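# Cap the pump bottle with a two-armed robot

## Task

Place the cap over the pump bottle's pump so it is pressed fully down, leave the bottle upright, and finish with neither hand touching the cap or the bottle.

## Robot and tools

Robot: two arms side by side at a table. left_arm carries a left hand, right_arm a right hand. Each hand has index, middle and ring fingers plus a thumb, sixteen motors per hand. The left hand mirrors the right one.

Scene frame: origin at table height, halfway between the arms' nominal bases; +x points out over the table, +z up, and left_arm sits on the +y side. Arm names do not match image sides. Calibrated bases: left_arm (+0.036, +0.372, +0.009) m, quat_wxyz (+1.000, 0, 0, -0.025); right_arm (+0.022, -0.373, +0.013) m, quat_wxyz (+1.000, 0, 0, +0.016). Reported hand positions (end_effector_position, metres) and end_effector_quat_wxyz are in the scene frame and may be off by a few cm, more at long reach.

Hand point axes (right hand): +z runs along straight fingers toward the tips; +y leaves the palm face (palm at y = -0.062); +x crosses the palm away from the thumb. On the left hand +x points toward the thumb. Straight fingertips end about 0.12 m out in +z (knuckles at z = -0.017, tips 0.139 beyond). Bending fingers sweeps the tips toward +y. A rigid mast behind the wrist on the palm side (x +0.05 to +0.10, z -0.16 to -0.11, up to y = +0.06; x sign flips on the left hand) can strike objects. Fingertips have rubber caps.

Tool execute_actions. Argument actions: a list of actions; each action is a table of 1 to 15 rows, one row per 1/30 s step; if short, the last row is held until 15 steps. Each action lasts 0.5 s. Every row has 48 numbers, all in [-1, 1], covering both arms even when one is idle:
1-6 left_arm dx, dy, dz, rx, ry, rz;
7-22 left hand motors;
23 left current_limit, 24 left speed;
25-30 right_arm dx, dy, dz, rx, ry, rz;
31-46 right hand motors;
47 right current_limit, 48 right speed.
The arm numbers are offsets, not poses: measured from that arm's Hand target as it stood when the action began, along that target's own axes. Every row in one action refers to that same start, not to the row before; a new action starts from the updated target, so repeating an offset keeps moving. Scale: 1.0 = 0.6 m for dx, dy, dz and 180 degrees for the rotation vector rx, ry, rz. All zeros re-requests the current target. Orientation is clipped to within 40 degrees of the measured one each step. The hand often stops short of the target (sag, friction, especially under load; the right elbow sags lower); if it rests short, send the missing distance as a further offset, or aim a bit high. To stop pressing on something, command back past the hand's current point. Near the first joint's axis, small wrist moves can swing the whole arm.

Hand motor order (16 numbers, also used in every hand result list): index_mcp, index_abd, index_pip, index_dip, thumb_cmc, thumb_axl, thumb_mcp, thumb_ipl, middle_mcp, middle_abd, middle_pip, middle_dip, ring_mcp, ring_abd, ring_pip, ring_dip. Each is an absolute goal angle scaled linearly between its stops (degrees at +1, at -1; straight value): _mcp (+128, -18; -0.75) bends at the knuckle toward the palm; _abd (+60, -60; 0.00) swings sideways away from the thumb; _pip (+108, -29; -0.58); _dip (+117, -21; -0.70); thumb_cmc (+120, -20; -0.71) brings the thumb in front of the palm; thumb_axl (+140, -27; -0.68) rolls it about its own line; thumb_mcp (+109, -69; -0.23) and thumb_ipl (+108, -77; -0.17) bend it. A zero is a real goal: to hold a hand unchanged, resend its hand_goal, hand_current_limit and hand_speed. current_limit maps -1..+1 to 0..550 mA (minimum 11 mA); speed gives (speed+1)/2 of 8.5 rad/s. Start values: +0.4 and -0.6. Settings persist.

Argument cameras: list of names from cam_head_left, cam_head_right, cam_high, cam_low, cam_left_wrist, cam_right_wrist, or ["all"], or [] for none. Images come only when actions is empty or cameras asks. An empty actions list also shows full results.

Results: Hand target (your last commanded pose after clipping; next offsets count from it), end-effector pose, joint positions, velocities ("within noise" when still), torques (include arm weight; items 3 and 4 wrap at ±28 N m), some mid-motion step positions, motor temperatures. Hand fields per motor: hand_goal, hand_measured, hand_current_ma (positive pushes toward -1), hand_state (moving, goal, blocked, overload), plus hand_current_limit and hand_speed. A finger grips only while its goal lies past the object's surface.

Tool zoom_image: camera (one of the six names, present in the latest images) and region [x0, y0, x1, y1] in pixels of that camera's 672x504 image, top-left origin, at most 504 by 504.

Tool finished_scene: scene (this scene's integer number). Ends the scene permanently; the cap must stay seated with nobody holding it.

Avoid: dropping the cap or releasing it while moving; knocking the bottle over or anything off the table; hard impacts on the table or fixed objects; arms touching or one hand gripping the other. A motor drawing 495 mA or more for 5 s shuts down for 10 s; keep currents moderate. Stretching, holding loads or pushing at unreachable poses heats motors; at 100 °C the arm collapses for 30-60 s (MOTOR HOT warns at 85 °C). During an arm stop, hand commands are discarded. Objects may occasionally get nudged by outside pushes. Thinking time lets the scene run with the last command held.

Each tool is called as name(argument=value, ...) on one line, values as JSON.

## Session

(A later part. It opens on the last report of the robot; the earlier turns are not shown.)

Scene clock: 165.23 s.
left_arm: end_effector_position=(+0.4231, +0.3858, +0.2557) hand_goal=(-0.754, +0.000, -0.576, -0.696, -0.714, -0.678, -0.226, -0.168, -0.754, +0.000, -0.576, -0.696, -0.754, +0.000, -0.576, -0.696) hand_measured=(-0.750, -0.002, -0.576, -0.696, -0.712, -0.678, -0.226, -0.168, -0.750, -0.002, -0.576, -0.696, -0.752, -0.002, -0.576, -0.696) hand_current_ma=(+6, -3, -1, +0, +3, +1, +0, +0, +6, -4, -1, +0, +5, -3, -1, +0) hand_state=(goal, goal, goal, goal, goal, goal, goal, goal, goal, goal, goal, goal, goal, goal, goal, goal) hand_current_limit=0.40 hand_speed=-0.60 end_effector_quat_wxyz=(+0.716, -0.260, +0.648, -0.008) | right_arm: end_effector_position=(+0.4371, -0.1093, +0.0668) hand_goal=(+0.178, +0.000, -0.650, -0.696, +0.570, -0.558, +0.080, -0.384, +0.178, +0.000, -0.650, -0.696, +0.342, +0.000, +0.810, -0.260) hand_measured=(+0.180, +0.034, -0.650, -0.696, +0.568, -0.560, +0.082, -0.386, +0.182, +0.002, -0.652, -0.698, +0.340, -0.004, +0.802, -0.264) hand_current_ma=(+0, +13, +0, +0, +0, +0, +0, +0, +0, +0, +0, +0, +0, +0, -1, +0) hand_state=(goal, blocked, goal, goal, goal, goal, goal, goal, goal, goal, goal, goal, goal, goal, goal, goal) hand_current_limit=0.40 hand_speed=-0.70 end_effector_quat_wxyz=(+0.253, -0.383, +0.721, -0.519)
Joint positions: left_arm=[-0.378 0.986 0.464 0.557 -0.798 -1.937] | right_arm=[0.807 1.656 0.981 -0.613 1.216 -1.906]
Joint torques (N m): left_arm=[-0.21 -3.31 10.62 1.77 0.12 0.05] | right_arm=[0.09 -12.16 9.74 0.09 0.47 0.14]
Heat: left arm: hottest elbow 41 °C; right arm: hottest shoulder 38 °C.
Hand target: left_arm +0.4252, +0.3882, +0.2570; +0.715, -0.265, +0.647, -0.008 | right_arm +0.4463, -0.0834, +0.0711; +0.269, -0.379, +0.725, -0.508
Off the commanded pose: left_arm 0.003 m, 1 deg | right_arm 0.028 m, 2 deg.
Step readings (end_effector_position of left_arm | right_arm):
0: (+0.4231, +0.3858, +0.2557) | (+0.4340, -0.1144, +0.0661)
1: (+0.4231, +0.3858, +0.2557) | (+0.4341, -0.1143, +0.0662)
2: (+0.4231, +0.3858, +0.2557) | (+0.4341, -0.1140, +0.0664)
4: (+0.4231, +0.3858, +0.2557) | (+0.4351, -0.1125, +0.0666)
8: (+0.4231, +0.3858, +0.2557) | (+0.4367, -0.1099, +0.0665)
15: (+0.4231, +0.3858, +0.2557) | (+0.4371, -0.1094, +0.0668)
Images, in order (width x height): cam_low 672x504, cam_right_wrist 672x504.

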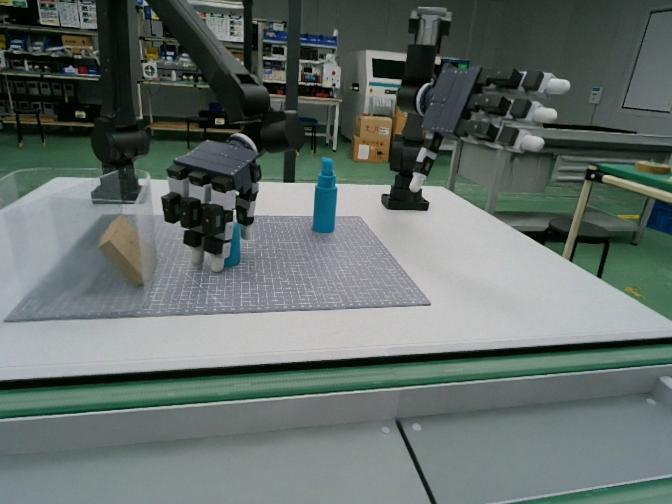

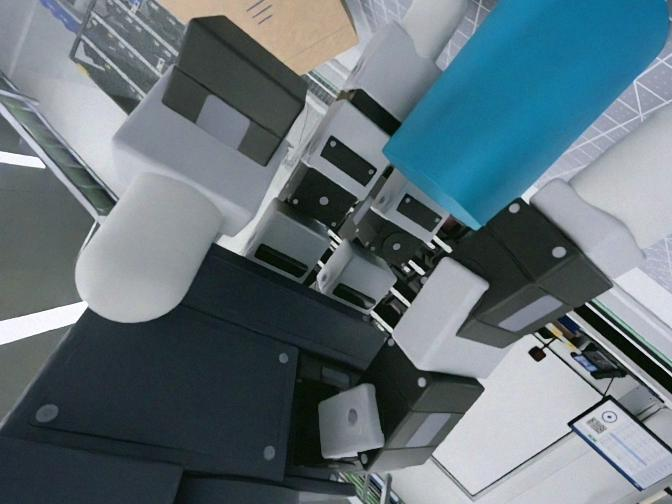

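execute_actions(actions=[[[0,0,0,0,0,0,-0.754,0,-0.576,-0.696,-0.714,-0.678,-0.226,-0.168,-0.754,0,-0.576,-0.696,-0.754,0,-0.576,-0.696,0.4,-0.6, 0,-0.0188,-0.0068,0,0,0,0.137,0,-0.65,-0.696,0.571,-0.557,0.0,-0.384,0.137,0,-0.65,-0.696,0.342,0,0.81,-0.26,0.4,-0.7]]], cameras=["cam_low","cam_right_wrist"])

zoom_image(camera="cam_low", region=[150, 150, 270, 290])

Scene clock: 169.23 s.
left_arm: end_effector_position=(+0.4231, +0.3858, +0.2557) hand_goal=(-0.754, +0.000, -0.576, -0.696, -0.714, -0.678, -0.226, -0.168, -0.754, +0.000, -0.576, -0.696, -0.754, +0.000, -0.576, -0.696) hand_measured=(-0.750, -0.002, -0.576, -0.696, -0.712, -0.678, -0.226, -0.168, -0.750, -0.002, -0.576, -0.696, -0.752, -0.002, -0.576, -0.696) hand_current_ma=(+6, -3, -1, +0, +3, +1, +0, +0, +6, -4, -1, +0, +5, -3, -1, +0) hand_state=(goal, goal, goal, goal, goal, goal, goal, goal, goal, goal, goal, goal, goal, goal, goal, goal) hand_current_limit=0.40 hand_speed=-0.60 end_effector_quat_wxyz=(+0.716, -0.260, +0.648, -0.008) | right_arm: end_effector_position=(+0.4341, -0.1082, +0.0675) hand_goal=(+0.136, +0.000, -0.650, -0.696, +0.570, -0.558, +0.000, -0.384, +0.136, +0.000, -0.650, -0.696, +0.342, +0.000, +0.810, -0.260) hand_measured=(+0.150, +0.024, -0.646, -0.694, +0.568, -0.560, +0.002, -0.386, +0.142, +0.002, -0.652, -0.698, +0.340, -0.004, +0.802, -0.264) hand_current_ma=(+3, +6, +0, +0, +0, +0, +0, +0, +1, +0, +0, +0, +0, +0, -1, +0) hand_state=(goal, blocked, goal, goal, goal, goal, goal, goal, goal, goal, goal, goal, goal, goal, goal, goal) hand_current_limit=0.40 hand_speed=-0.70 end_effector_quat_wxyz=(+0.247, -0.390, +0.720, -0.518)
Joint positions: left_arm=[-0.378 0.986 0.464 0.557 -0.798 -1.937] | right_arm=[0.811 1.656 0.99 -0.643 1.209 -1.9]
Joint torques (N m): left_arm=[-0.5 -3.31 10.58 1.73 0.1 0.02] | right_arm=[-0.44 -13.8 10.07 0.08 0.72 0.11]
Heat: left arm: hottest elbow 41 °C; right arm: hottest shoulder 37 °C.
Hand target: left_arm +0.4252, +0.3882, +0.2570; +0.715, -0.265, +0.647, -0.008 | right_arm +0.4463, -0.0835, +0.0831; +0.269, -0.379, +0.725, -0.508
Off the commanded pose: left_arm 0.003 m, 1 deg | right_arm 0.032 m, 3 deg.
Step readings (end_effector_position of left_arm | right_arm):
0: (+0.4231, +0.3858, +0.2557) | (+0.4371, -0.1094, +0.0668)
1: (+0.4231, +0.3858, +0.2557) | (+0.4370, -0.1094, +0.0668)
2: (+0.4231, +0.3858, +0.2557) | (+0.4368, -0.1093, +0.0669)
4: (+0.4231, +0.3858, +0.2557) | (+0.4359, -0.1084, +0.0672)
8: (+0.4231, +0.3858, +0.2557) | (+0.4346, -0.1080, +0.0674)
15: (+0.4231, +0.3858, +0.2557) | (+0.4341, -0.1083, +0.0675)
Images, in order (width x height): cam_low 672x504, cam_right_wrist 672x504.

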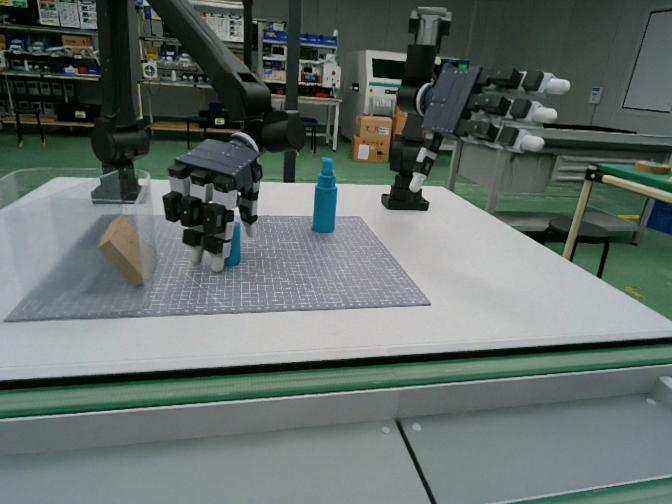

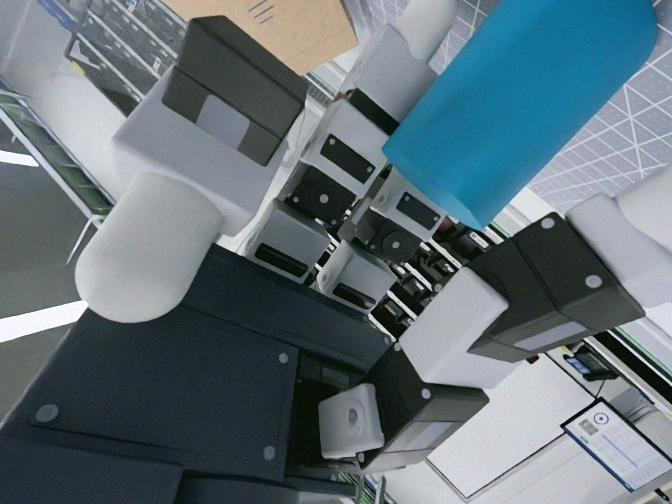

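Scaled by 3.600 from the camera's 672x504 image, which has a finer 960x720 frame.

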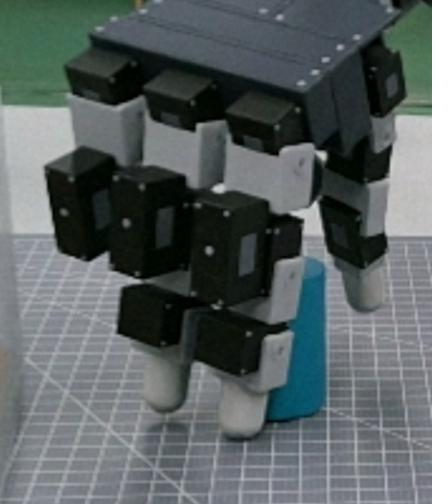

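execute_actions(actions=[[[0,0,0,0,0,0,-0.754,0,-0.576,-0.696,-0.714,-0.678,-0.226,-0.168,-0.754,0,-0.576,-0.696,-0.754,0,-0.576,-0.696,0.4,-0.6, 0,-0.047,-0.017,0,0,0,0.137,0,-0.65,-0.696,0.571,-0.557,0.0,-0.384,0.137,0,-0.65,-0.696,0.342,0,0.81,-0.26,0.4,-0.7]]], cameras=["cam_low","cam_right_wrist"])

zoom_image(camera="cam_low", region=[150, 150, 270, 290])

Scene clock: 170.97 s.
left_arm: end_effector_position=(+0.4231, +0.3858, +0.2557) hand_goal=(-0.754, +0.000, -0.576, -0.696, -0.714, -0.678, -0.226, -0.168, -0.754, +0.000, -0.576, -0.696, -0.754, +0.000, -0.576, -0.696) hand_measured=(-0.750, -0.002, -0.576, -0.696, -0.712, -0.678, -0.226, -0.168, -0.750, -0.002, -0.576, -0.696, -0.752, -0.002, -0.576, -0.696) hand_current_ma=(+6, -3, -1, +0, +3, +1, +0, +0, +6, -4, -1, +0, +5, -3, -1, +0) hand_state=(goal, goal, goal, goal, goal, goal, goal, goal, goal, goal, goal, goal, goal, goal, goal, goal) hand_current_limit=0.40 hand_speed=-0.60 end_effector_quat_wxyz=(+0.716, -0.260, +0.648, -0.008) | right_arm: end_effector_position=(+0.4336, -0.1082, +0.0825) hand_goal=(+0.136, +0.000, -0.650, -0.696, +0.570, -0.558, +0.000, -0.384, +0.136, +0.000, -0.650, -0.696, +0.342, +0.000, +0.810, -0.260) hand_measured=(+0.140, +0.002, -0.646, -0.694, +0.568, -0.560, +0.002, -0.386, +0.142, +0.002, -0.652, -0.698, +0.340, -0.004, +0.802, -0.264) hand_current_ma=(+0, +0, +0, +0, +0, +0, +0, +0, +1, +0, +0, +0, +0, +0, -1, +0) hand_state=(goal, goal, goal, goal, goal, goal, goal, goal, goal, goal, goal, goal, goal, goal, goal, goal) hand_current_limit=0.40 hand_speed=-0.70 end_effector_quat_wxyz=(+0.237, -0.396, +0.719, -0.520)
Joint positions: left_arm=[-0.378 0.986 0.464 0.557 -0.798 -1.937] | right_arm=[0.811 1.64 1.023 -0.721 1.207 -1.896]
Joint torques (N m): left_arm=[-0.44 -3.02 10.55 1.73 0.11 0.05] | right_arm=[-0.44 -16.38 10.26 -0.1 0.81 0.08]
Heat: left arm: hottest elbow 41 °C; right arm: hottest shoulder 37 °C.
Hand target: left_arm +0.4252, +0.3882, +0.2570; +0.715, -0.265, +0.647, -0.008 | right_arm +0.4462, -0.0837, +0.1131; +0.269, -0.379, +0.725, -0.508
Off the commanded pose: left_arm 0.003 m, 1 deg | right_arm 0.041 m, 4 deg.
Step readings (end_effector_position of left_arm | right_arm):
0: (+0.4231, +0.3858, +0.2557) | (+0.4341, -0.1083, +0.0675)
1: (+0.4231, +0.3858, +0.2557) | (+0.4340, -0.1084, +0.0675)
2: (+0.4231, +0.3858, +0.2557) | (+0.4338, -0.1085, +0.0678)
4: (+0.4231, +0.3858, +0.2557) | (+0.4329, -0.1090, +0.0690)
8: (+0.4231, +0.3858, +0.2557) | (+0.4330, -0.1088, +0.0743)
15: (+0.4231, +0.3858, +0.2557) | (+0.4340, -0.1077, +0.0824)
Images, in order (width x height): cam_low 672x504, cam_right_wrist 672x504.

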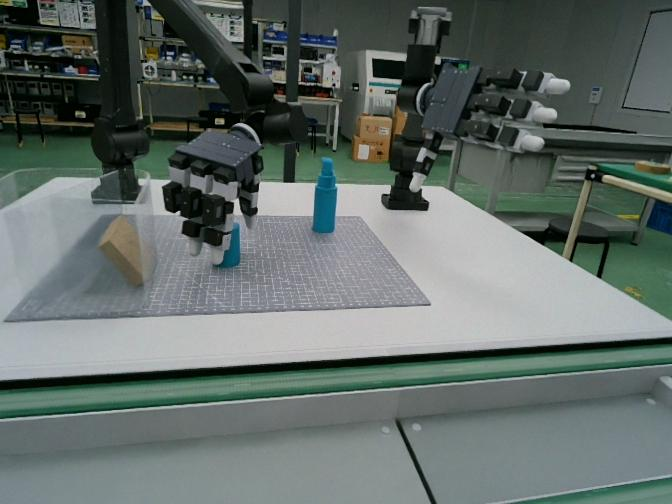

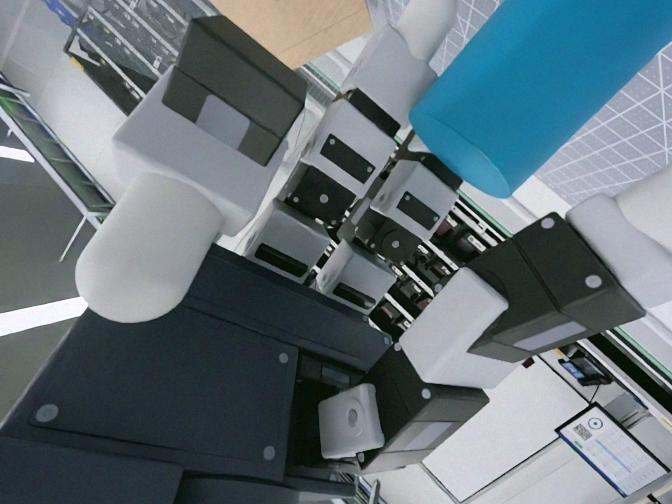

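Scaled by 3.600 from the camera's 672x504 image, which has a finer 960x720 frame.

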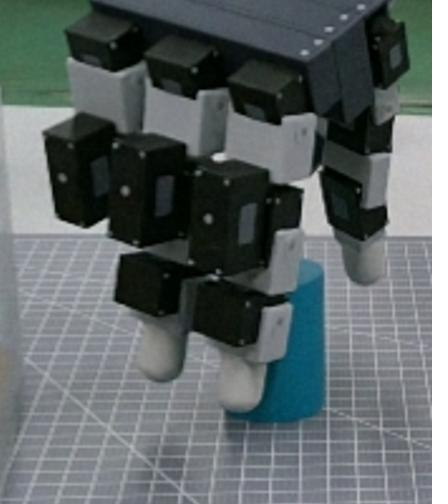

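execute_actions(actions=[[[0,0,0,0,0,0,-0.754,0,-0.576,-0.696,-0.714,-0.678,-0.226,-0.168,-0.754,0,-0.576,-0.696,-0.754,0,-0.576,-0.696,0.4,-0.6, 0,0,0,0,0,0,0.137,0,-0.65,-0.696,0.571,-0.557,0.0,-0.384,0.137,0,-0.65,-0.696,0.342,0,0.81,-0.26,0.4,-0.7]],[[0,0,0,0,0,0,-0.754,0,-0.576,-0.696,-0.714,-0.678,-0.226,-0.168,-0.754,0,-0.576,-0.696,-0.754,0,-0.576,-0.696,0.4,-0.6, 0,0,0,0,0,0,0.137,0,-0.65,-0.696,0.571,-0.557,0.0,-0.384,0.137,0,-0.65,-0.696,0.342,0,0.81,-0.26,0.4,-0.7]]], cameras=["cam_low"])

zoom_image(camera="cam_low", region=[150, 150, 270, 290])

Scene clock: 174.17 s.
left_arm: end_effector_position=(+0.4231, +0.3858, +0.2557) hand_goal=(-0.754, +0.000, -0.576, -0.696, -0.714, -0.678, -0.226, -0.168, -0.754, +0.000, -0.576, -0.696, -0.754, +0.000, -0.576, -0.696) hand_measured=(-0.750, -0.002, -0.576, -0.696, -0.712, -0.678, -0.226, -0.168, -0.750, -0.002, -0.576, -0.696, -0.752, -0.002, -0.576, -0.696) hand_current_ma=(+6, -3, -1, +0, +3, +1, +0, +0, +6, -4, -1, +0, +5, -3, -1, +0) hand_state=(goal, goal, goal, goal, goal, goal, goal, goal, goal, goal, goal, goal, goal, goal, goal, goal) hand_current_limit=0.40 hand_speed=-0.60 end_effector_quat_wxyz=(+0.716, -0.260, +0.648, -0.008) | right_arm: end_effector_position=(+0.4337, -0.1081, +0.0825) hand_goal=(+0.136, +0.000, -0.650, -0.696, +0.570, -0.558, +0.000, -0.384, +0.136, +0.000, -0.650, -0.696, +0.342, +0.000, +0.810, -0.260) hand_measured=(+0.140, +0.002, -0.646, -0.694, +0.568, -0.560, +0.002, -0.386, +0.142, +0.002, -0.652, -0.698, +0.340, -0.004, +0.802, -0.264) hand_current_ma=(+0, +0, +0, +0, +0, +0, +0, +0, +1, +0, +0, +0, +0, +0, -1, +0) hand_state=(goal, goal, goal, goal, goal, goal, goal, goal, goal, goal, goal, goal, goal, goal, goal, goal) hand_current_limit=0.40 hand_speed=-0.70 end_effector_quat_wxyz=(+0.237, -0.396, +0.719, -0.520)
Joint positions: left_arm=[-0.378 0.986 0.464 0.557 -0.798 -1.937] | right_arm=[0.811 1.64 1.023 -0.721 1.207 -1.895]
Joint torques (N m): left_arm=[-0.56 -3.49 10.67 1.73 0.12 0.03] | right_arm=[-0.44 -16.44 10.3 -0.1 0.8 0.08]
Heat: left arm: hottest elbow 41 °C; right arm: hottest shoulder 38 °C.
Hand target: left_arm +0.4252, +0.3882, +0.2570; +0.715, -0.265, +0.647, -0.008 | right_arm +0.4462, -0.0837, +0.1131; +0.269, -0.379, +0.725, -0.508
Off the commanded pose: left_arm 0.003 m, 1 deg | right_arm 0.041 m, 4 deg.
Step readings (end_effector_position of left_arm | right_arm):
0: (+0.4231, +0.3858, +0.2557) | (+0.4336, -0.1082, +0.0825)
1: (+0.4231, +0.3858, +0.2557) | (+0.4336, -0.1082, +0.0825)
2: (+0.4231, +0.3858, +0.2557) | (+0.4336, -0.1082, +0.0825)
4: (+0.4231, +0.3858, +0.2557) | (+0.4336, -0.1082, +0.0825)
8: (+0.4231, +0.3858, +0.2557) | (+0.4337, -0.1081, +0.0825)
15: (+0.4231, +0.3858, +0.2557) | (+0.4337, -0.1081, +0.0825)
16: (+0.4231, +0.3858, +0.2557) | (+0.4337, -0.1081, +0.0825)
17: (+0.4231, +0.3858, +0.2557) | (+0.4337, -0.1081, +0.0825)
19: (+0.4231, +0.3858, +0.2557) | (+0.4337, -0.1081, +0.0825)
23: (+0.4231, +0.3858, +0.2557) | (+0.4337, -0.1081, +0.0825)
30: (+0.4231, +0.3858, +0.2557) | (+0.4337, -0.1081, +0.0825)
Images, in order (width x height): cam_low 672x504.

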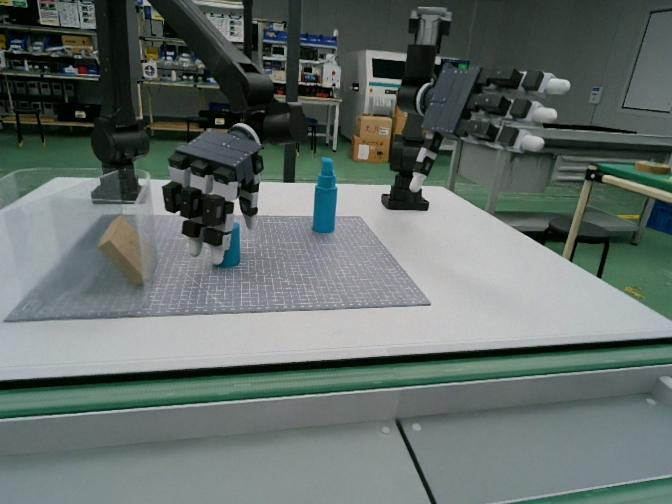

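Scaled by 3.600 from the camera's 672x504 image, which has a finer 960x720 frame.

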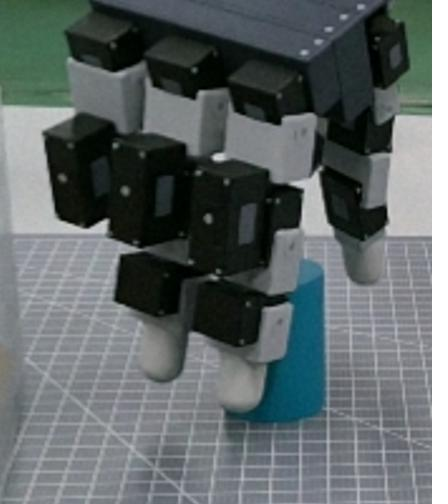

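execute_actions(actions=[[[0,0,0,0,0,0,-0.754,0,-0.576,-0.696,-0.714,-0.678,-0.226,-0.168,-0.754,0,-0.576,-0.696,-0.754,0,-0.576,-0.696,0.4,-0.6, -0.011,-0.054,-0.0467,0,0,0,0.178,0,-0.65,-0.696,0.571,-0.557,-0.112,-0.276,0.178,0,-0.65,-0.696,0.342,0,0.81,-0.26,0.4,-0.7]],[[0,0,0,0,0,0,-0.754,0,-0.576,-0.696,-0.714,-0.678,-0.226,-0.168,-0.754,0,-0.576,-0.696,-0.754,0,-0.576,-0.696,0.4,-0.6, 0,0,0,0,0,0,0.178,0,-0.65,-0.696,0.571,-0.557,-0.112,-0.276,0.178,0,-0.65,-0.696,0.342,0,0.81,-0.26,0.4,-0.7]],[[0,0,0,0,0,0,-0.754,0,-0.576,-0.696,-0.714,-0.678,-0.226,-0.168,-0.754,0,-0.576,-0.696,-0.754,0,-0.576,-0.696,0.4,-0.6, 0.0453,-0.0108,0.0293,0,0,0,0.178,0,-0.65,-0.696,0.571,-0.557,-0.112,-0.276,0.178,0,-0.65,-0.696,0.342,0,0.81,-0.26,0.4,-0.7]]], cameras=["cam_low","cam_head_left"])

zoom_image(camera="cam_low", region=[150, 150, 270, 290])

Scene clock: 179.53 s.
left_arm: end_effector_position=(+0.4231, +0.3858, +0.2557) hand_goal=(-0.754, +0.000, -0.576, -0.696, -0.714, -0.678, -0.226, -0.168, -0.754, +0.000, -0.576, -0.696, -0.754, +0.000, -0.576, -0.696) hand_measured=(-0.750, -0.002, -0.576, -0.696, -0.712, -0.678, -0.226, -0.168, -0.750, -0.002, -0.576, -0.696, -0.752, -0.002, -0.576, -0.696) hand_current_ma=(+6, -3, -1, +0, +3, +1, +0, +0, +6, -4, -1, +0, +5, -3, -1, +0) hand_state=(goal, goal, goal, goal, goal, goal, goal, goal, goal, goal, goal, goal, goal, goal, goal, goal) hand_current_limit=0.40 hand_speed=-0.60 end_effector_quat_wxyz=(+0.716, -0.260, +0.648, -0.008) | right_arm: end_effector_position=(+0.4340, -0.0972, +0.1451) hand_goal=(+0.178, +0.000, -0.650, -0.696, +0.570, -0.558, -0.112, -0.276, +0.178, +0.000, -0.650, -0.696, +0.342, +0.000, +0.810, -0.260) hand_measured=(+0.178, +0.002, -0.648, -0.694, +0.568, -0.560, -0.108, -0.278, +0.178, +0.002, -0.652, -0.698, +0.340, -0.004, +0.802, -0.264) hand_current_ma=(+0, +0, +0, +0, +0, +0, +0, +0, +0, +0, +0, +0, +0, +0, -1, +0) hand_state=(goal, goal, goal, goal, goal, goal, goal, goal, goal, goal, goal, goal, goal, goal, goal, goal) hand_current_limit=0.40 hand_speed=-0.70 end_effector_quat_wxyz=(+0.263, -0.388, +0.722, -0.510)
Joint positions: left_arm=[-0.378 0.986 0.464 0.557 -0.798 -1.937] | right_arm=[0.826 1.54 1.082 -0.814 1.205 -1.906]
Joint torques (N m): left_arm=[-0.32 -3.14 10.65 1.83 0.09 0.04] | right_arm=[-2.73 -15.62 6.58 0.9 0.77 -0.09]
Heat: left arm: hottest elbow 41 °C; right arm: hottest shoulder 38 °C.
Hand target: left_arm +0.4252, +0.3882, +0.2570; +0.715, -0.265, +0.647, -0.008 | right_arm +0.4372, -0.1027, +0.1530; +0.269, -0.379, +0.725, -0.508
Off the commanded pose: left_arm 0.003 m, 1 deg | right_arm 0.010 m, 1 deg.
Step readings (end_effector_position of left_arm | right_arm):
0: (+0.4231, +0.3858, +0.2557) | (+0.4337, -0.1081, +0.0825)
1: (+0.4231, +0.3858, +0.2557) | (+0.4335, -0.1080, +0.0826)
2: (+0.4231, +0.3858, +0.2557) | (+0.4327, -0.1087, +0.0834)
4: (+0.4231, +0.3858, +0.2557) | (+0.4293, -0.1090, +0.0878)
8: (+0.4231, +0.3858, +0.2557) | (+0.4252, -0.1005, +0.1067)
15: (+0.4231, +0.3858, +0.2557) | (+0.4272, -0.0895, +0.1276)
16: (+0.4231, +0.3858, +0.2557) | (+0.4269, -0.0898, +0.1277)
17: (+0.4231, +0.3858, +0.2557) | (+0.4266, -0.0903, +0.1276)
19: (+0.4231, +0.3858, +0.2557) | (+0.4262, -0.0909, +0.1275)
23: (+0.4231, +0.3858, +0.2557) | (+0.4258, -0.0914, +0.1274)
30: (+0.4231, +0.3858, +0.2557) | (+0.4258, -0.0916, +0.1275)
31: (+0.4231, +0.3858, +0.2557) | (+0.4258, -0.0916, +0.1275)
32: (+0.4231, +0.3858, +0.2557) | (+0.4261, -0.0913, +0.1278)
34: (+0.4231, +0.3858, +0.2557) | (+0.4287, -0.0891, +0.1297)
38: (+0.4231, +0.3858, +0.2557) | (+0.4332, -0.0899, +0.1396)
45: (+0.4231, +0.3858, +0.2557) | (+0.4349, -0.0952, +0.1476)
Images, in order (width x height): cam_head_left 672x504, cam_low 672x504.

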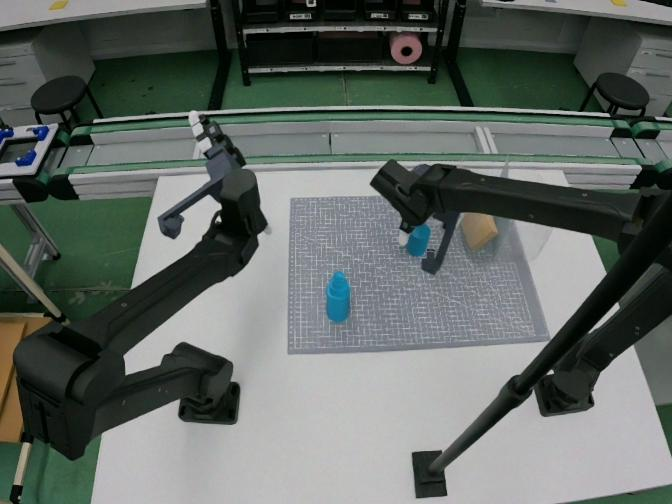

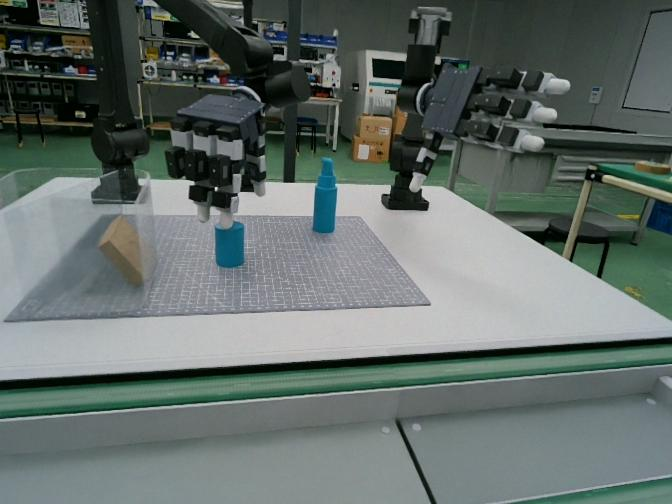

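Scaled by 3.600 from the camera's 672x504 image, which has a finer 960x720 frame.

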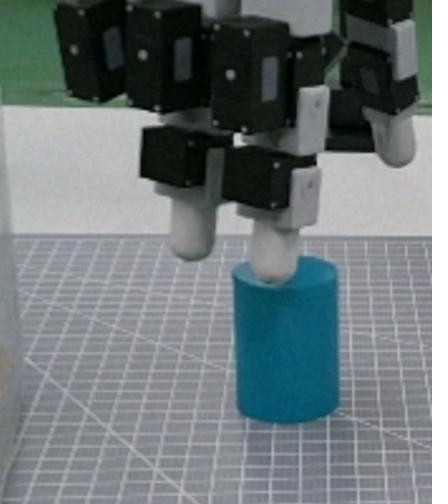

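execute_actions(actions=[[[0,0,0,0,0,0,-0.754,0,-0.576,-0.696,-0.714,-0.678,-0.226,-0.168,-0.754,0,-0.576,-0.696,-0.754,0,-0.576,-0.696,0.4,-0.6, 0.0017,0.0702,0.0264,0,0,0,0.178,0,-0.65,-0.696,0.571,-0.557,-0.112,-0.276,0.178,0,-0.65,-0.696,0.342,0,0.81,-0.26,0.4,-0.7]],[[0,0,0,0,0,0,-0.754,0,-0.576,-0.696,-0.714,-0.678,-0.226,-0.168,-0.754,0,-0.576,-0.696,-0.754,0,-0.576,-0.696,0.4,-0.6, -0.0007,0.0544,0.0212,0,0,0,0.178,0,-0.65,-0.696,0.571,-0.557,-0.112,-0.276,0.178,0,-0.65,-0.696,0.342,0,0.81,-0.26,0.4,-0.7]]], cameras=["cam_low","cam_head_left","cam_right_wrist"])

zoom_image(camera="cam_low", region=[150, 150, 270, 290])

Scene clock: 183.23 s.
left_arm: end_effector_position=(+0.4231, +0.3858, +0.2557) hand_goal=(-0.754, +0.000, -0.576, -0.696, -0.714, -0.678, -0.226, -0.168, -0.754, +0.000, -0.576, -0.696, -0.754, +0.000, -0.576, -0.696) hand_measured=(-0.750, -0.002, -0.576, -0.696, -0.712, -0.678, -0.226, -0.168, -0.750, -0.002, -0.576, -0.696, -0.752, -0.002, -0.576, -0.696) hand_current_ma=(+6, -3, -1, +0, +3, +1, +0, +0, +6, -4, -1, +0, +5, -3, -1, +0) hand_state=(goal, goal, goal, goal, goal, goal, goal, goal, goal, goal, goal, goal, goal, goal, goal, goal) hand_current_limit=0.40 hand_speed=-0.60 end_effector_quat_wxyz=(+0.716, -0.260, +0.648, -0.008) | right_arm: end_effector_position=(+0.4443, -0.0966, +0.1053) hand_goal=(+0.178, +0.000, -0.650, -0.696, +0.570, -0.558, -0.112, -0.276, +0.178, +0.000, -0.650, -0.696, +0.342, +0.000, +0.810, -0.260) hand_measured=(+0.178, +0.002, -0.648, -0.694, +0.568, -0.560, -0.110, -0.278, +0.158, -0.002, -0.662, -0.694, +0.340, -0.004, +0.802, -0.264) hand_current_ma=(+0, +0, +0, +0, +0, +0, +0, +0, -7, +0, -2, +0, +0, +0, -1, +0) hand_state=(goal, goal, goal, goal, goal, goal, goal, goal, blocked, goal, goal, goal, goal, goal, goal, goal) hand_current_limit=0.40 hand_speed=-0.70 end_effector_quat_wxyz=(+0.295, -0.358, +0.727, -0.506)
Joint positions: left_arm=[-0.378 0.986 0.464 0.557 -0.798 -1.937] | right_arm=[0.816 1.586 0.99 -0.583 1.225 -1.914]
Joint torques (N m): left_arm=[-0.5 -3.49 10.67 1.77 0.08 0.06] | right_arm=[-2.26 -10.46 4.94 0.81 -0.03 -0.1]
Heat: left arm: hottest elbow 41 °C; right arm: hottest shoulder 38 °C.
Hand target: left_arm +0.4252, +0.3882, +0.2570; +0.715, -0.265, +0.647, -0.008 | right_arm +0.4382, -0.1037, +0.0731; +0.269, -0.379, +0.725, -0.508
Off the commanded pose: left_arm 0.003 m, 1 deg | right_arm 0.034 m, 4 deg.
Step readings (end_effector_position of left_arm | right_arm):
0: (+0.4231, +0.3858, +0.2557) | (+0.4340, -0.0973, +0.1451)
1: (+0.4231, +0.3858, +0.2557) | (+0.4340, -0.0972, +0.1450)
2: (+0.4231, +0.3858, +0.2557) | (+0.4344, -0.0967, +0.1440)
4: (+0.4231, +0.3858, +0.2557) | (+0.4345, -0.0966, +0.1395)
8: (+0.4231, +0.3858, +0.2557) | (+0.4315, -0.1001, +0.1237)
15: (+0.4231, +0.3858, +0.2557) | (+0.4324, -0.0987, +0.1127)
16: (+0.4231, +0.3858, +0.2557) | (+0.4328, -0.0982, +0.1129)
17: (+0.4231, +0.3858, +0.2557) | (+0.4336, -0.0973, +0.1125)
19: (+0.4231, +0.3858, +0.2557) | (+0.4349, -0.0959, +0.1086)
23: (+0.4231, +0.3858, +0.2557) | (+0.4403, -0.0964, +0.1059)
30: (+0.4231, +0.3858, +0.2557) | (+0.4439, -0.0968, +0.1054)
Images, in order (width x height): cam_head_left 672x504, cam_low 672x504, cam_right_wrist 672x504.

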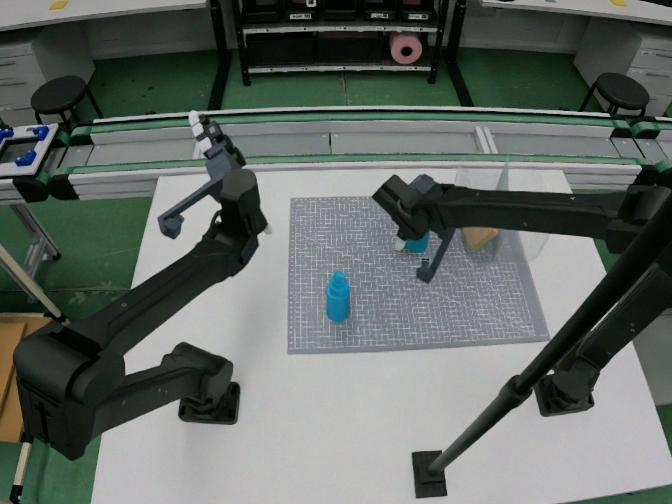

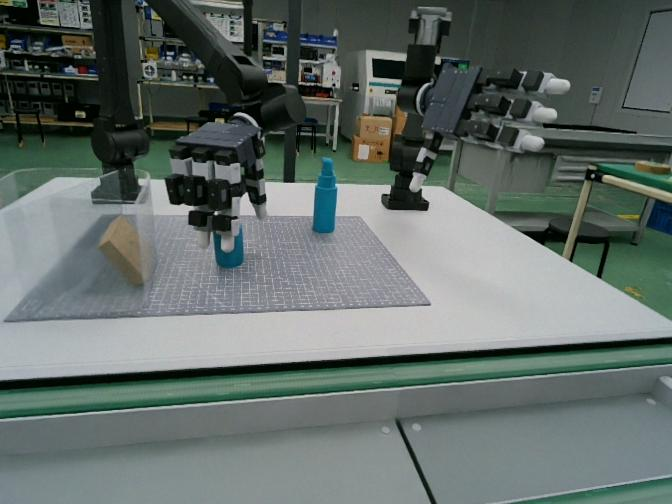

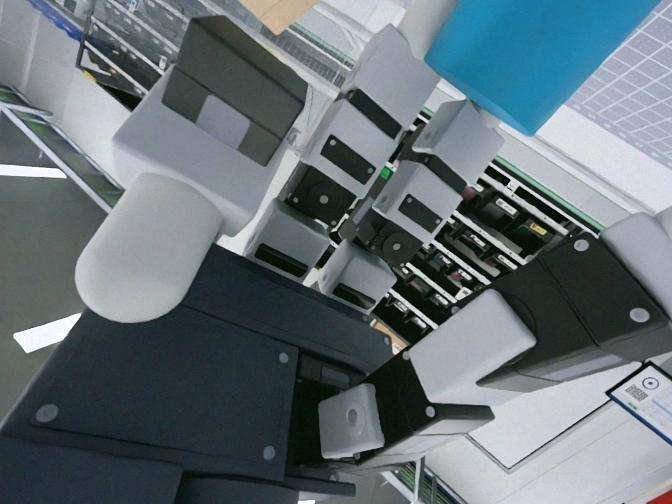

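Scaled by 3.600 from the camera's 672x504 image, which has a finer 960x720 frame.

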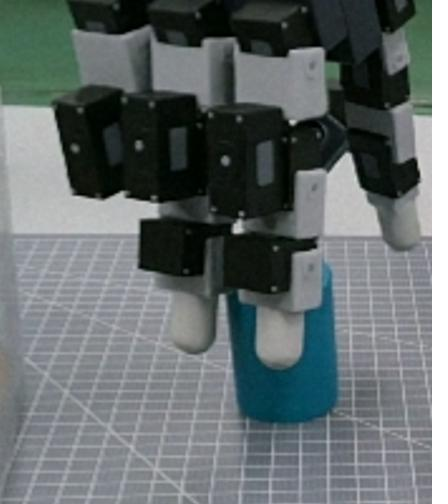

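zoom_image(camera="cam_head_left", region=[370, 170, 490, 290])

zoom_image(camera="cam_right_wrist", region=[300, 0, 672, 280])

Scaled by 4.200 from the camera's 672x504 image, which has a finer 960x720 frame.

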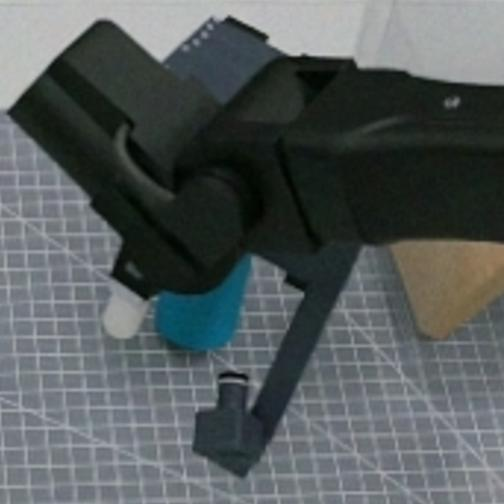

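Scaled by 1.355 from the camera's 672x504 image, which has a finer 960x720 frame.

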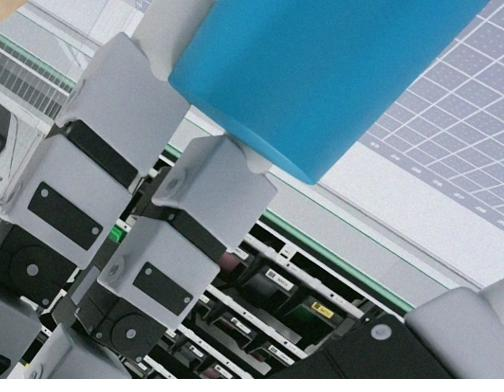

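execute_actions(actions=[[[0,0,0,0,0,0,-0.754,0,-0.576,-0.696,-0.714,-0.678,-0.226,-0.168,-0.754,0,-0.576,-0.696,-0.754,0,-0.576,-0.696,0.4,-0.6,-0.001,-0.126,-0.029,0,0,0,0.137,0,-0.65,-0.696,0.571,-0.557,-0.112,-0.276,0.137,0,-0.65,-0.696,0.342,0,0.81,-0.26,0.4,-0.7]]], cameras=["cam_low","cam_high","cam_right_wrist"])

Scene clock: 193.40 s.
left_arm: end_effector_position=(+0.4231, +0.3858, +0.2557) hand_goal=(-0.754, +0.000, -0.576, -0.696, -0.714, -0.678, -0.226, -0.168, -0.754, +0.000, -0.576, -0.696, -0.754, +0.000, -0.576, -0.696) hand_measured=(-0.750, -0.002, -0.576, -0.696, -0.712, -0.678, -0.226, -0.168, -0.750, -0.002, -0.576, -0.696, -0.752, -0.002, -0.576, -0.696) hand_current_ma=(+6, -3, -1, +0, +3, +1, +0, +0, +6, -4, -1, +0, +5, -3, -1, +0) hand_state=(goal, goal, goal, goal, goal, goal, goal, goal, goal, goal, goal, goal, goal, goal, goal, goal) hand_current_limit=0.40 hand_speed=-0.60 end_effector_quat_wxyz=(+0.716, -0.260, +0.648, -0.008) | right_arm: end_effector_position=(+0.4272, -0.1200, +0.1183) hand_goal=(+0.136, +0.000, -0.650, -0.696, +0.570, -0.558, -0.112, -0.276, +0.136, +0.000, -0.650, -0.696, +0.342, +0.000, +0.810, -0.260) hand_measured=(+0.136, +0.000, -0.652, -0.694, +0.568, -0.560, -0.110, -0.278, +0.136, -0.002, -0.652, -0.694, +0.340, -0.004, +0.802, -0.264) hand_current_ma=(+0, +0, +0, +0, +0, +0, +0, +0, +0, +0, +0, +0, +0, +0, -1, +0) hand_state=(goal, goal, goal, goal, goal, goal, goal, goal, goal, goal, goal, goal, goal, goal, goal, goal) hand_current_limit=0.40 hand_speed=-0.70 end_effector_quat_wxyz=(+0.248, -0.400, +0.716, -0.515)
Joint positions: left_arm=[-0.378 0.986 0.464 0.557 -0.798 -1.937] | right_arm=[0.802 1.531 0.994 -0.711 1.196 -1.978]
Joint torques (N m): left_arm=[-0.5 -3.66 10.61 1.8 0.1 0.05] | right_arm=[-2.96 -15.15 11.07 -0.02 0.77 -0.11]
Heat: left arm: hottest elbow 41 °C; right arm: hottest shoulder 37 °C.
Hand target: left_arm +0.4252, +0.3882, +0.2570; +0.715, -0.265, +0.647, -0.008 | right_arm +0.4460, -0.1089, +0.1501; +0.269, -0.379, +0.725, -0.508
Off the commanded pose: left_arm 0.003 m, 1 deg | right_arm 0.039 m, 4 deg.
Step readings (end_effector_position of left_arm | right_arm):
0: (+0.4231, +0.3858, +0.2557) | (+0.4443, -0.0966, +0.1053)
1: (+0.4231, +0.3858, +0.2557) | (+0.4443, -0.0967, +0.1053)
2: (+0.4231, +0.3858, +0.2557) | (+0.4434, -0.0975, +0.1048)
4: (+0.4231, +0.3858, +0.2557) | (+0.4404, -0.1023, +0.1056)
8: (+0.4231, +0.3858, +0.2557) | (+0.4328, -0.1127, +0.1132)
15: (+0.4231, +0.3858, +0.2557) | (+0.4273, -0.1200, +0.1172)
Images, in order (width x height): cam_high 672x504, cam_low 672x504, cam_right_wrist 672x504.

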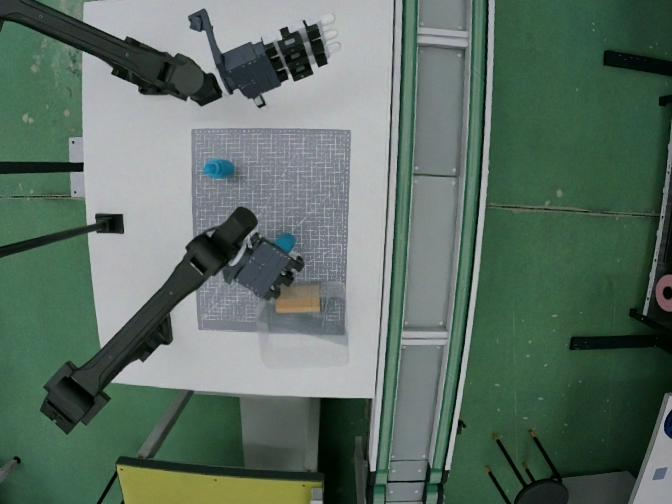

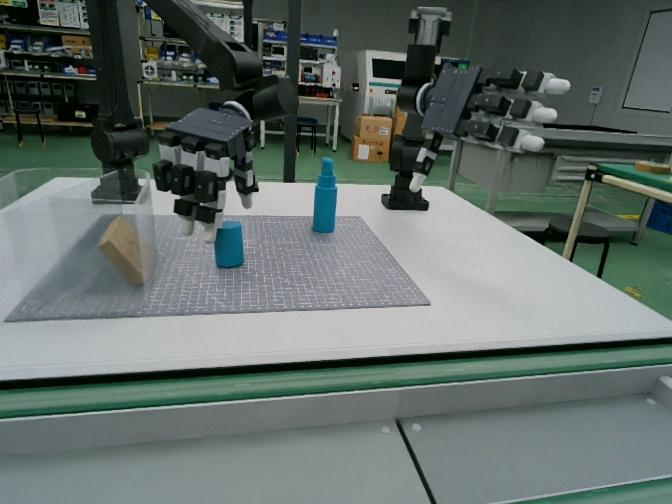

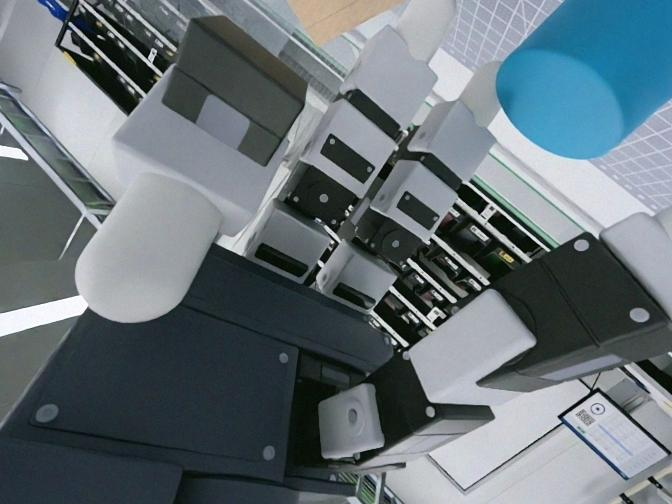

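execute_actions(actions=[[[0,0,0,0,0,0,-0.754,0,-0.576,-0.696,-0.714,-0.678,-0.226,-0.168,-0.754,0,-0.576,-0.696,-0.754,0,-0.576,-0.696,0.4,-0.6,-0.034,-0.022,-0.0115,0,0,0,0.137,0,-0.65,-0.696,0.571,-0.557,-0.112,-0.276,0.137,0,-0.65,-0.696,0.342,0,0.81,-0.26,0.4,-0.7]]], cameras=[])

Scene clock: 195.67 s.
left_arm: end_effector_position=(+0.4231, +0.3858, +0.2557) hand_goal=(-0.754, +0.000, -0.576, -0.696, -0.714, -0.678, -0.226, -0.168, -0.754, +0.000, -0.576, -0.696, -0.754, +0.000, -0.576, -0.696) hand_measured=(-0.750, -0.002, -0.576, -0.696, -0.712, -0.678, -0.226, -0.168, -0.750, -0.002, -0.576, -0.696, -0.752, -0.002, -0.576, -0.696) hand_current_ma=(+6, -3, -1, +0, +3, +1, +0, +0, +6, -4, -1, +0, +5, -3, -1, +0) hand_state=(goal, goal, goal, goal, goal, goal, goal, goal, goal, goal, goal, goal, goal, goal, goal, goal) hand_current_limit=0.40 hand_speed=-0.60 end_effector_quat_wxyz=(+0.716, -0.260, +0.648, -0.008) | right_arm: end_effector_position=(+0.4400, -0.1058, +0.1476) hand_goal=(+0.136, +0.000, -0.650, -0.696, +0.570, -0.558, -0.112, -0.276, +0.136, +0.000, -0.650, -0.696, +0.342, +0.000, +0.810, -0.260) hand_measured=(+0.136, +0.000, -0.652, -0.694, +0.568, -0.560, -0.110, -0.278, +0.136, -0.002, -0.652, -0.694, +0.340, -0.004, +0.802, -0.264) hand_current_ma=(+0, +0, +0, +0, +0, +0, +0, +0, +0, +0, +0, +0, +0, +0, -1, +0) hand_state=(goal, goal, goal, goal, goal, goal, goal, goal, goal, goal, goal, goal, goal, goal, goal, goal) hand_current_limit=0.40 hand_speed=-0.70 end_effector_quat_wxyz=(+0.254, -0.394, +0.720, -0.512)
Joint positions: left_arm=[-0.378 0.986 0.464 0.557 -0.798 -1.937] | right_arm=[0.802 1.532 1.081 -0.785 1.195 -1.969]
Joint torques (N m): left_arm=[-0.38 -3.37 10.65 1.76 0.08 0.02] | right_arm=[-1.96 -12.57 11.32 0.14 0.9 0.07]
Heat: left arm: hottest elbow 41 °C; right arm: hottest shoulder 38 °C.
Hand target: left_arm +0.4252, +0.3882, +0.2570; +0.715, -0.265, +0.647, -0.008 | right_arm +0.4558, -0.0910, +0.1648; +0.269, -0.379, +0.725, -0.508
Off the commanded pose: left_arm 0.003 m, 1 deg | right_arm 0.028 m, 3 deg.
Step readings (end_effector_position of left_arm | right_arm):
0: (+0.4231, +0.3858, +0.2557) | (+0.4272, -0.1200, +0.1183)
1: (+0.4231, +0.3858, +0.2557) | (+0.4273, -0.1199, +0.1185)
2: (+0.4231, +0.3858, +0.2557) | (+0.4272, -0.1200, +0.1192)
4: (+0.4231, +0.3858, +0.2557) | (+0.4285, -0.1184, +0.1237)
8: (+0.4231, +0.3858, +0.2557) | (+0.4367, -0.1094, +0.1394)
15: (+0.4231, +0.3858, +0.2557) | (+0.4407, -0.1049, +0.1487)
No camera images: "cameras" was empty.

execute_actions(actions=[[[0,0,0,0,0,0,-0.754,0,-0.576,-0.696,-0.714,-0.678,-0.226,-0.168,-0.754,0,-0.576,-0.696,-0.754,0,-0.576,-0.696,0.4,-0.6,0.0135,0.104,0.03,0,0,0,0.137,0,-0.65,-0.696,0.571,-0.557,-0.112,-0.276,0.137,0,-0.65,-0.696,0.342,0,0.81,-0.26,0.4,-0.7]]], cameras=["cam_low","cam_right_wrist"])

Scene clock: 197.53 s.
left_arm: end_effector_position=(+0.4231, +0.3858, +0.2557) hand_goal=(-0.754, +0.000, -0.576, -0.696, -0.714, -0.678, -0.226, -0.168, -0.754, +0.000, -0.576, -0.696, -0.754, +0.000, -0.576, -0.696) hand_measured=(-0.750, -0.002, -0.576, -0.696, -0.712, -0.678, -0.226, -0.168, -0.750, -0.002, -0.576, -0.696, -0.752, -0.002, -0.576, -0.696) hand_current_ma=(+6, -3, -1, +0, +3, +1, +0, +0, +6, -4, -1, +0, +5, -3, -1, +0) hand_state=(goal, goal, goal, goal, goal, goal, goal, goal, goal, goal, goal, goal, goal, goal, goal, goal) hand_current_limit=0.40 hand_speed=-0.60 end_effector_quat_wxyz=(+0.716, -0.260, +0.648, -0.008) | right_arm: end_effector_position=(+0.4469, -0.0988, +0.1003) hand_goal=(+0.136, +0.000, -0.650, -0.696, +0.570, -0.558, -0.112, -0.276, +0.136, +0.000, -0.650, -0.696, +0.342, +0.000, +0.810, -0.260) hand_measured=(+0.136, +0.000, -0.652, -0.694, +0.568, -0.560, -0.110, -0.278, +0.136, -0.002, -0.652, -0.694, +0.340, -0.004, +0.802, -0.264) hand_current_ma=(+0, +0, +0, +0, +0, +0, +0, +0, +0, +0, +0, +0, +0, +0, -1, +0) hand_state=(goal, goal, goal, goal, goal, goal, goal, goal, goal, goal, goal, goal, goal, goal, goal, goal) hand_current_limit=0.40 hand_speed=-0.70 end_effector_quat_wxyz=(+0.263, -0.382, +0.725, -0.509)
Joint positions: left_arm=[-0.378 0.986 0.464 0.557 -0.798 -1.937] | right_arm=[0.802 1.615 1.035 -0.656 1.199 -1.937]
Joint torques (N m): left_arm=[-0.56 -3.78 10.51 1.78 0.11 0.05] | right_arm=[-0.91 -13.98 6.6 1.02 0.87 0.03]
Heat: left arm: hottest elbow 41 °C; right arm: hottest shoulder 38 °C.
Hand target: left_arm +0.4252, +0.3882, +0.2570; +0.715, -0.265, +0.647, -0.008 | right_arm +0.4479, -0.0950, +0.0999; +0.269, -0.379, +0.725, -0.508
Off the commanded pose: left_arm 0.003 m, 1 deg | right_arm 0.004 m, 1 deg.
Step readings (end_effector_position of left_arm | right_arm):
0: (+0.4231, +0.3858, +0.2557) | (+0.4400, -0.1057, +0.1476)
1: (+0.4231, +0.3858, +0.2557) | (+0.4401, -0.1057, +0.1475)
2: (+0.4231, +0.3858, +0.2557) | (+0.4409, -0.1050, +0.1470)
4: (+0.4231, +0.3858, +0.2557) | (+0.4454, -0.1005, +0.1441)
8: (+0.4231, +0.3858, +0.2557) | (+0.4484, -0.0972, +0.1228)
15: (+0.4231, +0.3858, +0.2557) | (+0.4455, -0.1003, +0.0997)
Images, in order (width x height): cam_low 672x504, cam_right_wrist 672x504.

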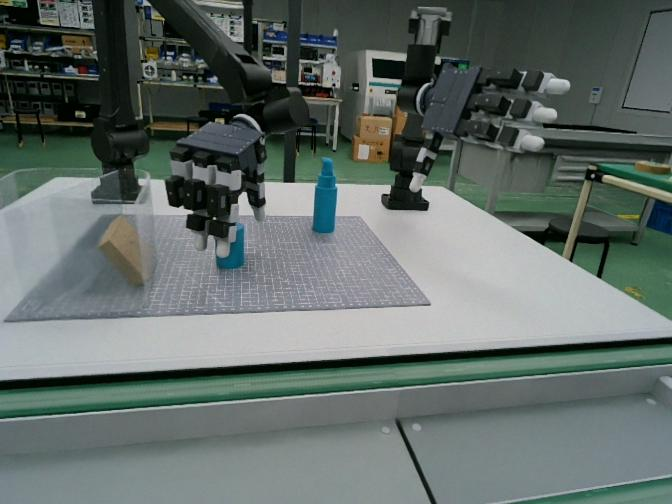

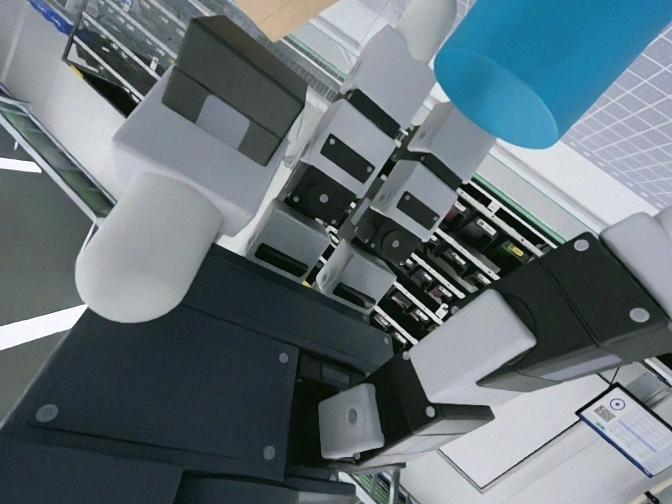

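execute_actions(actions=[[[0,0,0,0,0,0,-0.754,0,-0.576,-0.696,-0.714,-0.678,-0.226,-0.168,-0.754,0,-0.576,-0.696,-0.754,0,-0.576,-0.696,0.4,-0.6,0.003,0.038,0.0087,0,0,0,0.137,0,-0.65,-0.696,0.571,-0.557,-0.112,-0.276,0.137,0,-0.65,-0.696,0.342,0,0.81,-0.26,0.4,-0.7]]], cameras=["cam_low","cam_right_wrist"])

zoom_image(camera="cam_low", region=[150, 130, 290, 290])

Scene clock: 199.00 s.
left_arm: end_effector_position=(+0.4231, +0.3858, +0.2557) hand_goal=(-0.754, +0.000, -0.576, -0.696, -0.714, -0.678, -0.226, -0.168, -0.754, +0.000, -0.576, -0.696, -0.754, +0.000, -0.576, -0.696) hand_measured=(-0.750, -0.002, -0.576, -0.696, -0.712, -0.678, -0.226, -0.168, -0.750, -0.002, -0.576, -0.696, -0.752, -0.002, -0.576, -0.696) hand_current_ma=(+6, -3, -1, +0, +3, +1, +0, +0, +6, -4, -1, +0, +5, -3, -1, +0) hand_state=(goal, goal, goal, goal, goal, goal, goal, goal, goal, goal, goal, goal, goal, goal, goal, goal) hand_current_limit=0.40 hand_speed=-0.60 end_effector_quat_wxyz=(+0.716, -0.260, +0.648, -0.008) | right_arm: end_effector_position=(+0.4463, -0.0996, +0.0815) hand_goal=(+0.136, +0.000, -0.650, -0.696, +0.570, -0.558, -0.112, -0.276, +0.136, +0.000, -0.650, -0.696, +0.342, +0.000, +0.810, -0.260) hand_measured=(+0.136, +0.000, -0.652, -0.694, +0.568, -0.560, -0.110, -0.278, +0.136, -0.002, -0.652, -0.694, +0.340, -0.004, +0.802, -0.264) hand_current_ma=(+0, +0, +0, +0, +0, +0, +0, +0, +0, +0, +0, +0, +0, +0, -1, +0) hand_state=(goal, goal, goal, goal, goal, goal, goal, goal, goal, goal, goal, goal, goal, goal, goal, goal) hand_current_limit=0.40 hand_speed=-0.70 end_effector_quat_wxyz=(+0.264, -0.379, +0.726, -0.509)
Joint positions: left_arm=[-0.378 0.986 0.464 0.557 -0.798 -1.937] | right_arm=[0.802 1.642 1.01 -0.605 1.2 -1.929]
Joint torques (N m): left_arm=[-0.15 -3.78 10.62 1.65 0.11 0.02] | right_arm=[-0.85 -13.86 6.12 0.9 0.91 0.09]
Heat: left arm: hottest elbow 41 °C; right arm: hottest shoulder 38 °C.
Hand target: left_arm +0.4252, +0.3882, +0.2570; +0.715, -0.265, +0.647, -0.008 | right_arm +0.4446, -0.0948, +0.0768; +0.269, -0.379, +0.725, -0.508
Off the commanded pose: left_arm 0.003 m, 1 deg | right_arm 0.007 m, 1 deg.
Step readings (end_effector_position of left_arm | right_arm):
0: (+0.4231, +0.3858, +0.2557) | (+0.4469, -0.0988, +0.1003)
1: (+0.4231, +0.3858, +0.2557) | (+0.4470, -0.0987, +0.1004)
2: (+0.4231, +0.3858, +0.2557) | (+0.4473, -0.0983, +0.1003)
4: (+0.4231, +0.3858, +0.2557) | (+0.4482, -0.0974, +0.0993)
8: (+0.4231, +0.3858, +0.2557) | (+0.4474, -0.0983, +0.0908)
15: (+0.4231, +0.3858, +0.2557) | (+0.4459, -0.1001, +0.0813)
Images, in order (width x height): cam_low 672x504, cam_right_wrist 672x504.

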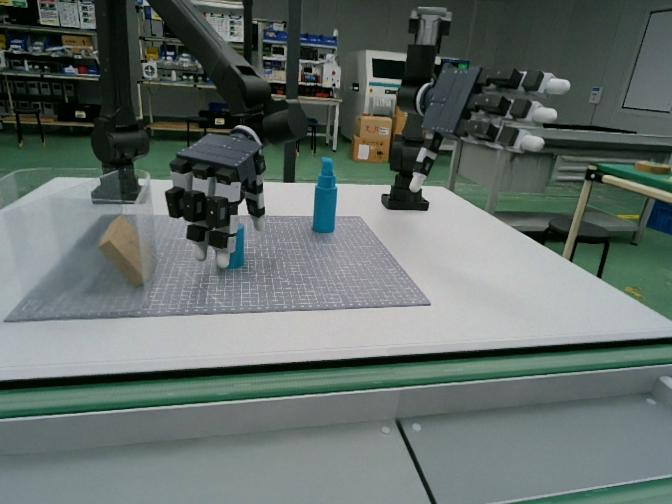

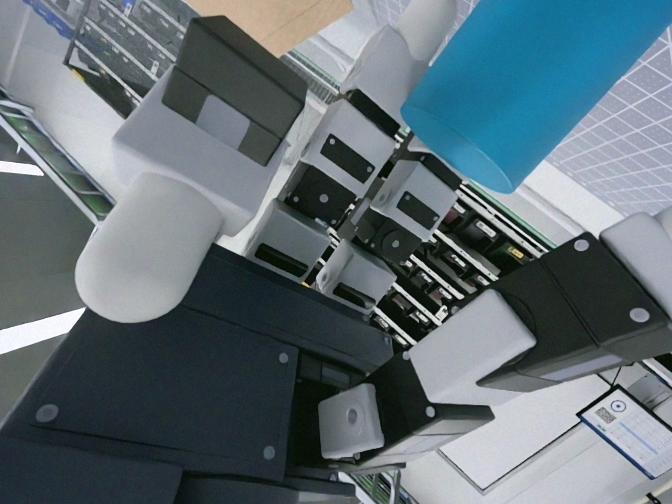

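Scaled by 3.150 from the camera's 672x504 image, which has a finer 960x720 frame.

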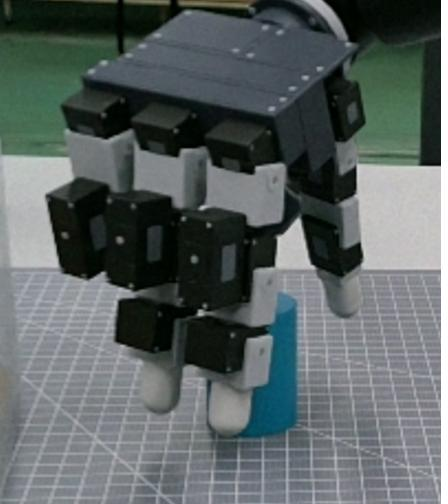

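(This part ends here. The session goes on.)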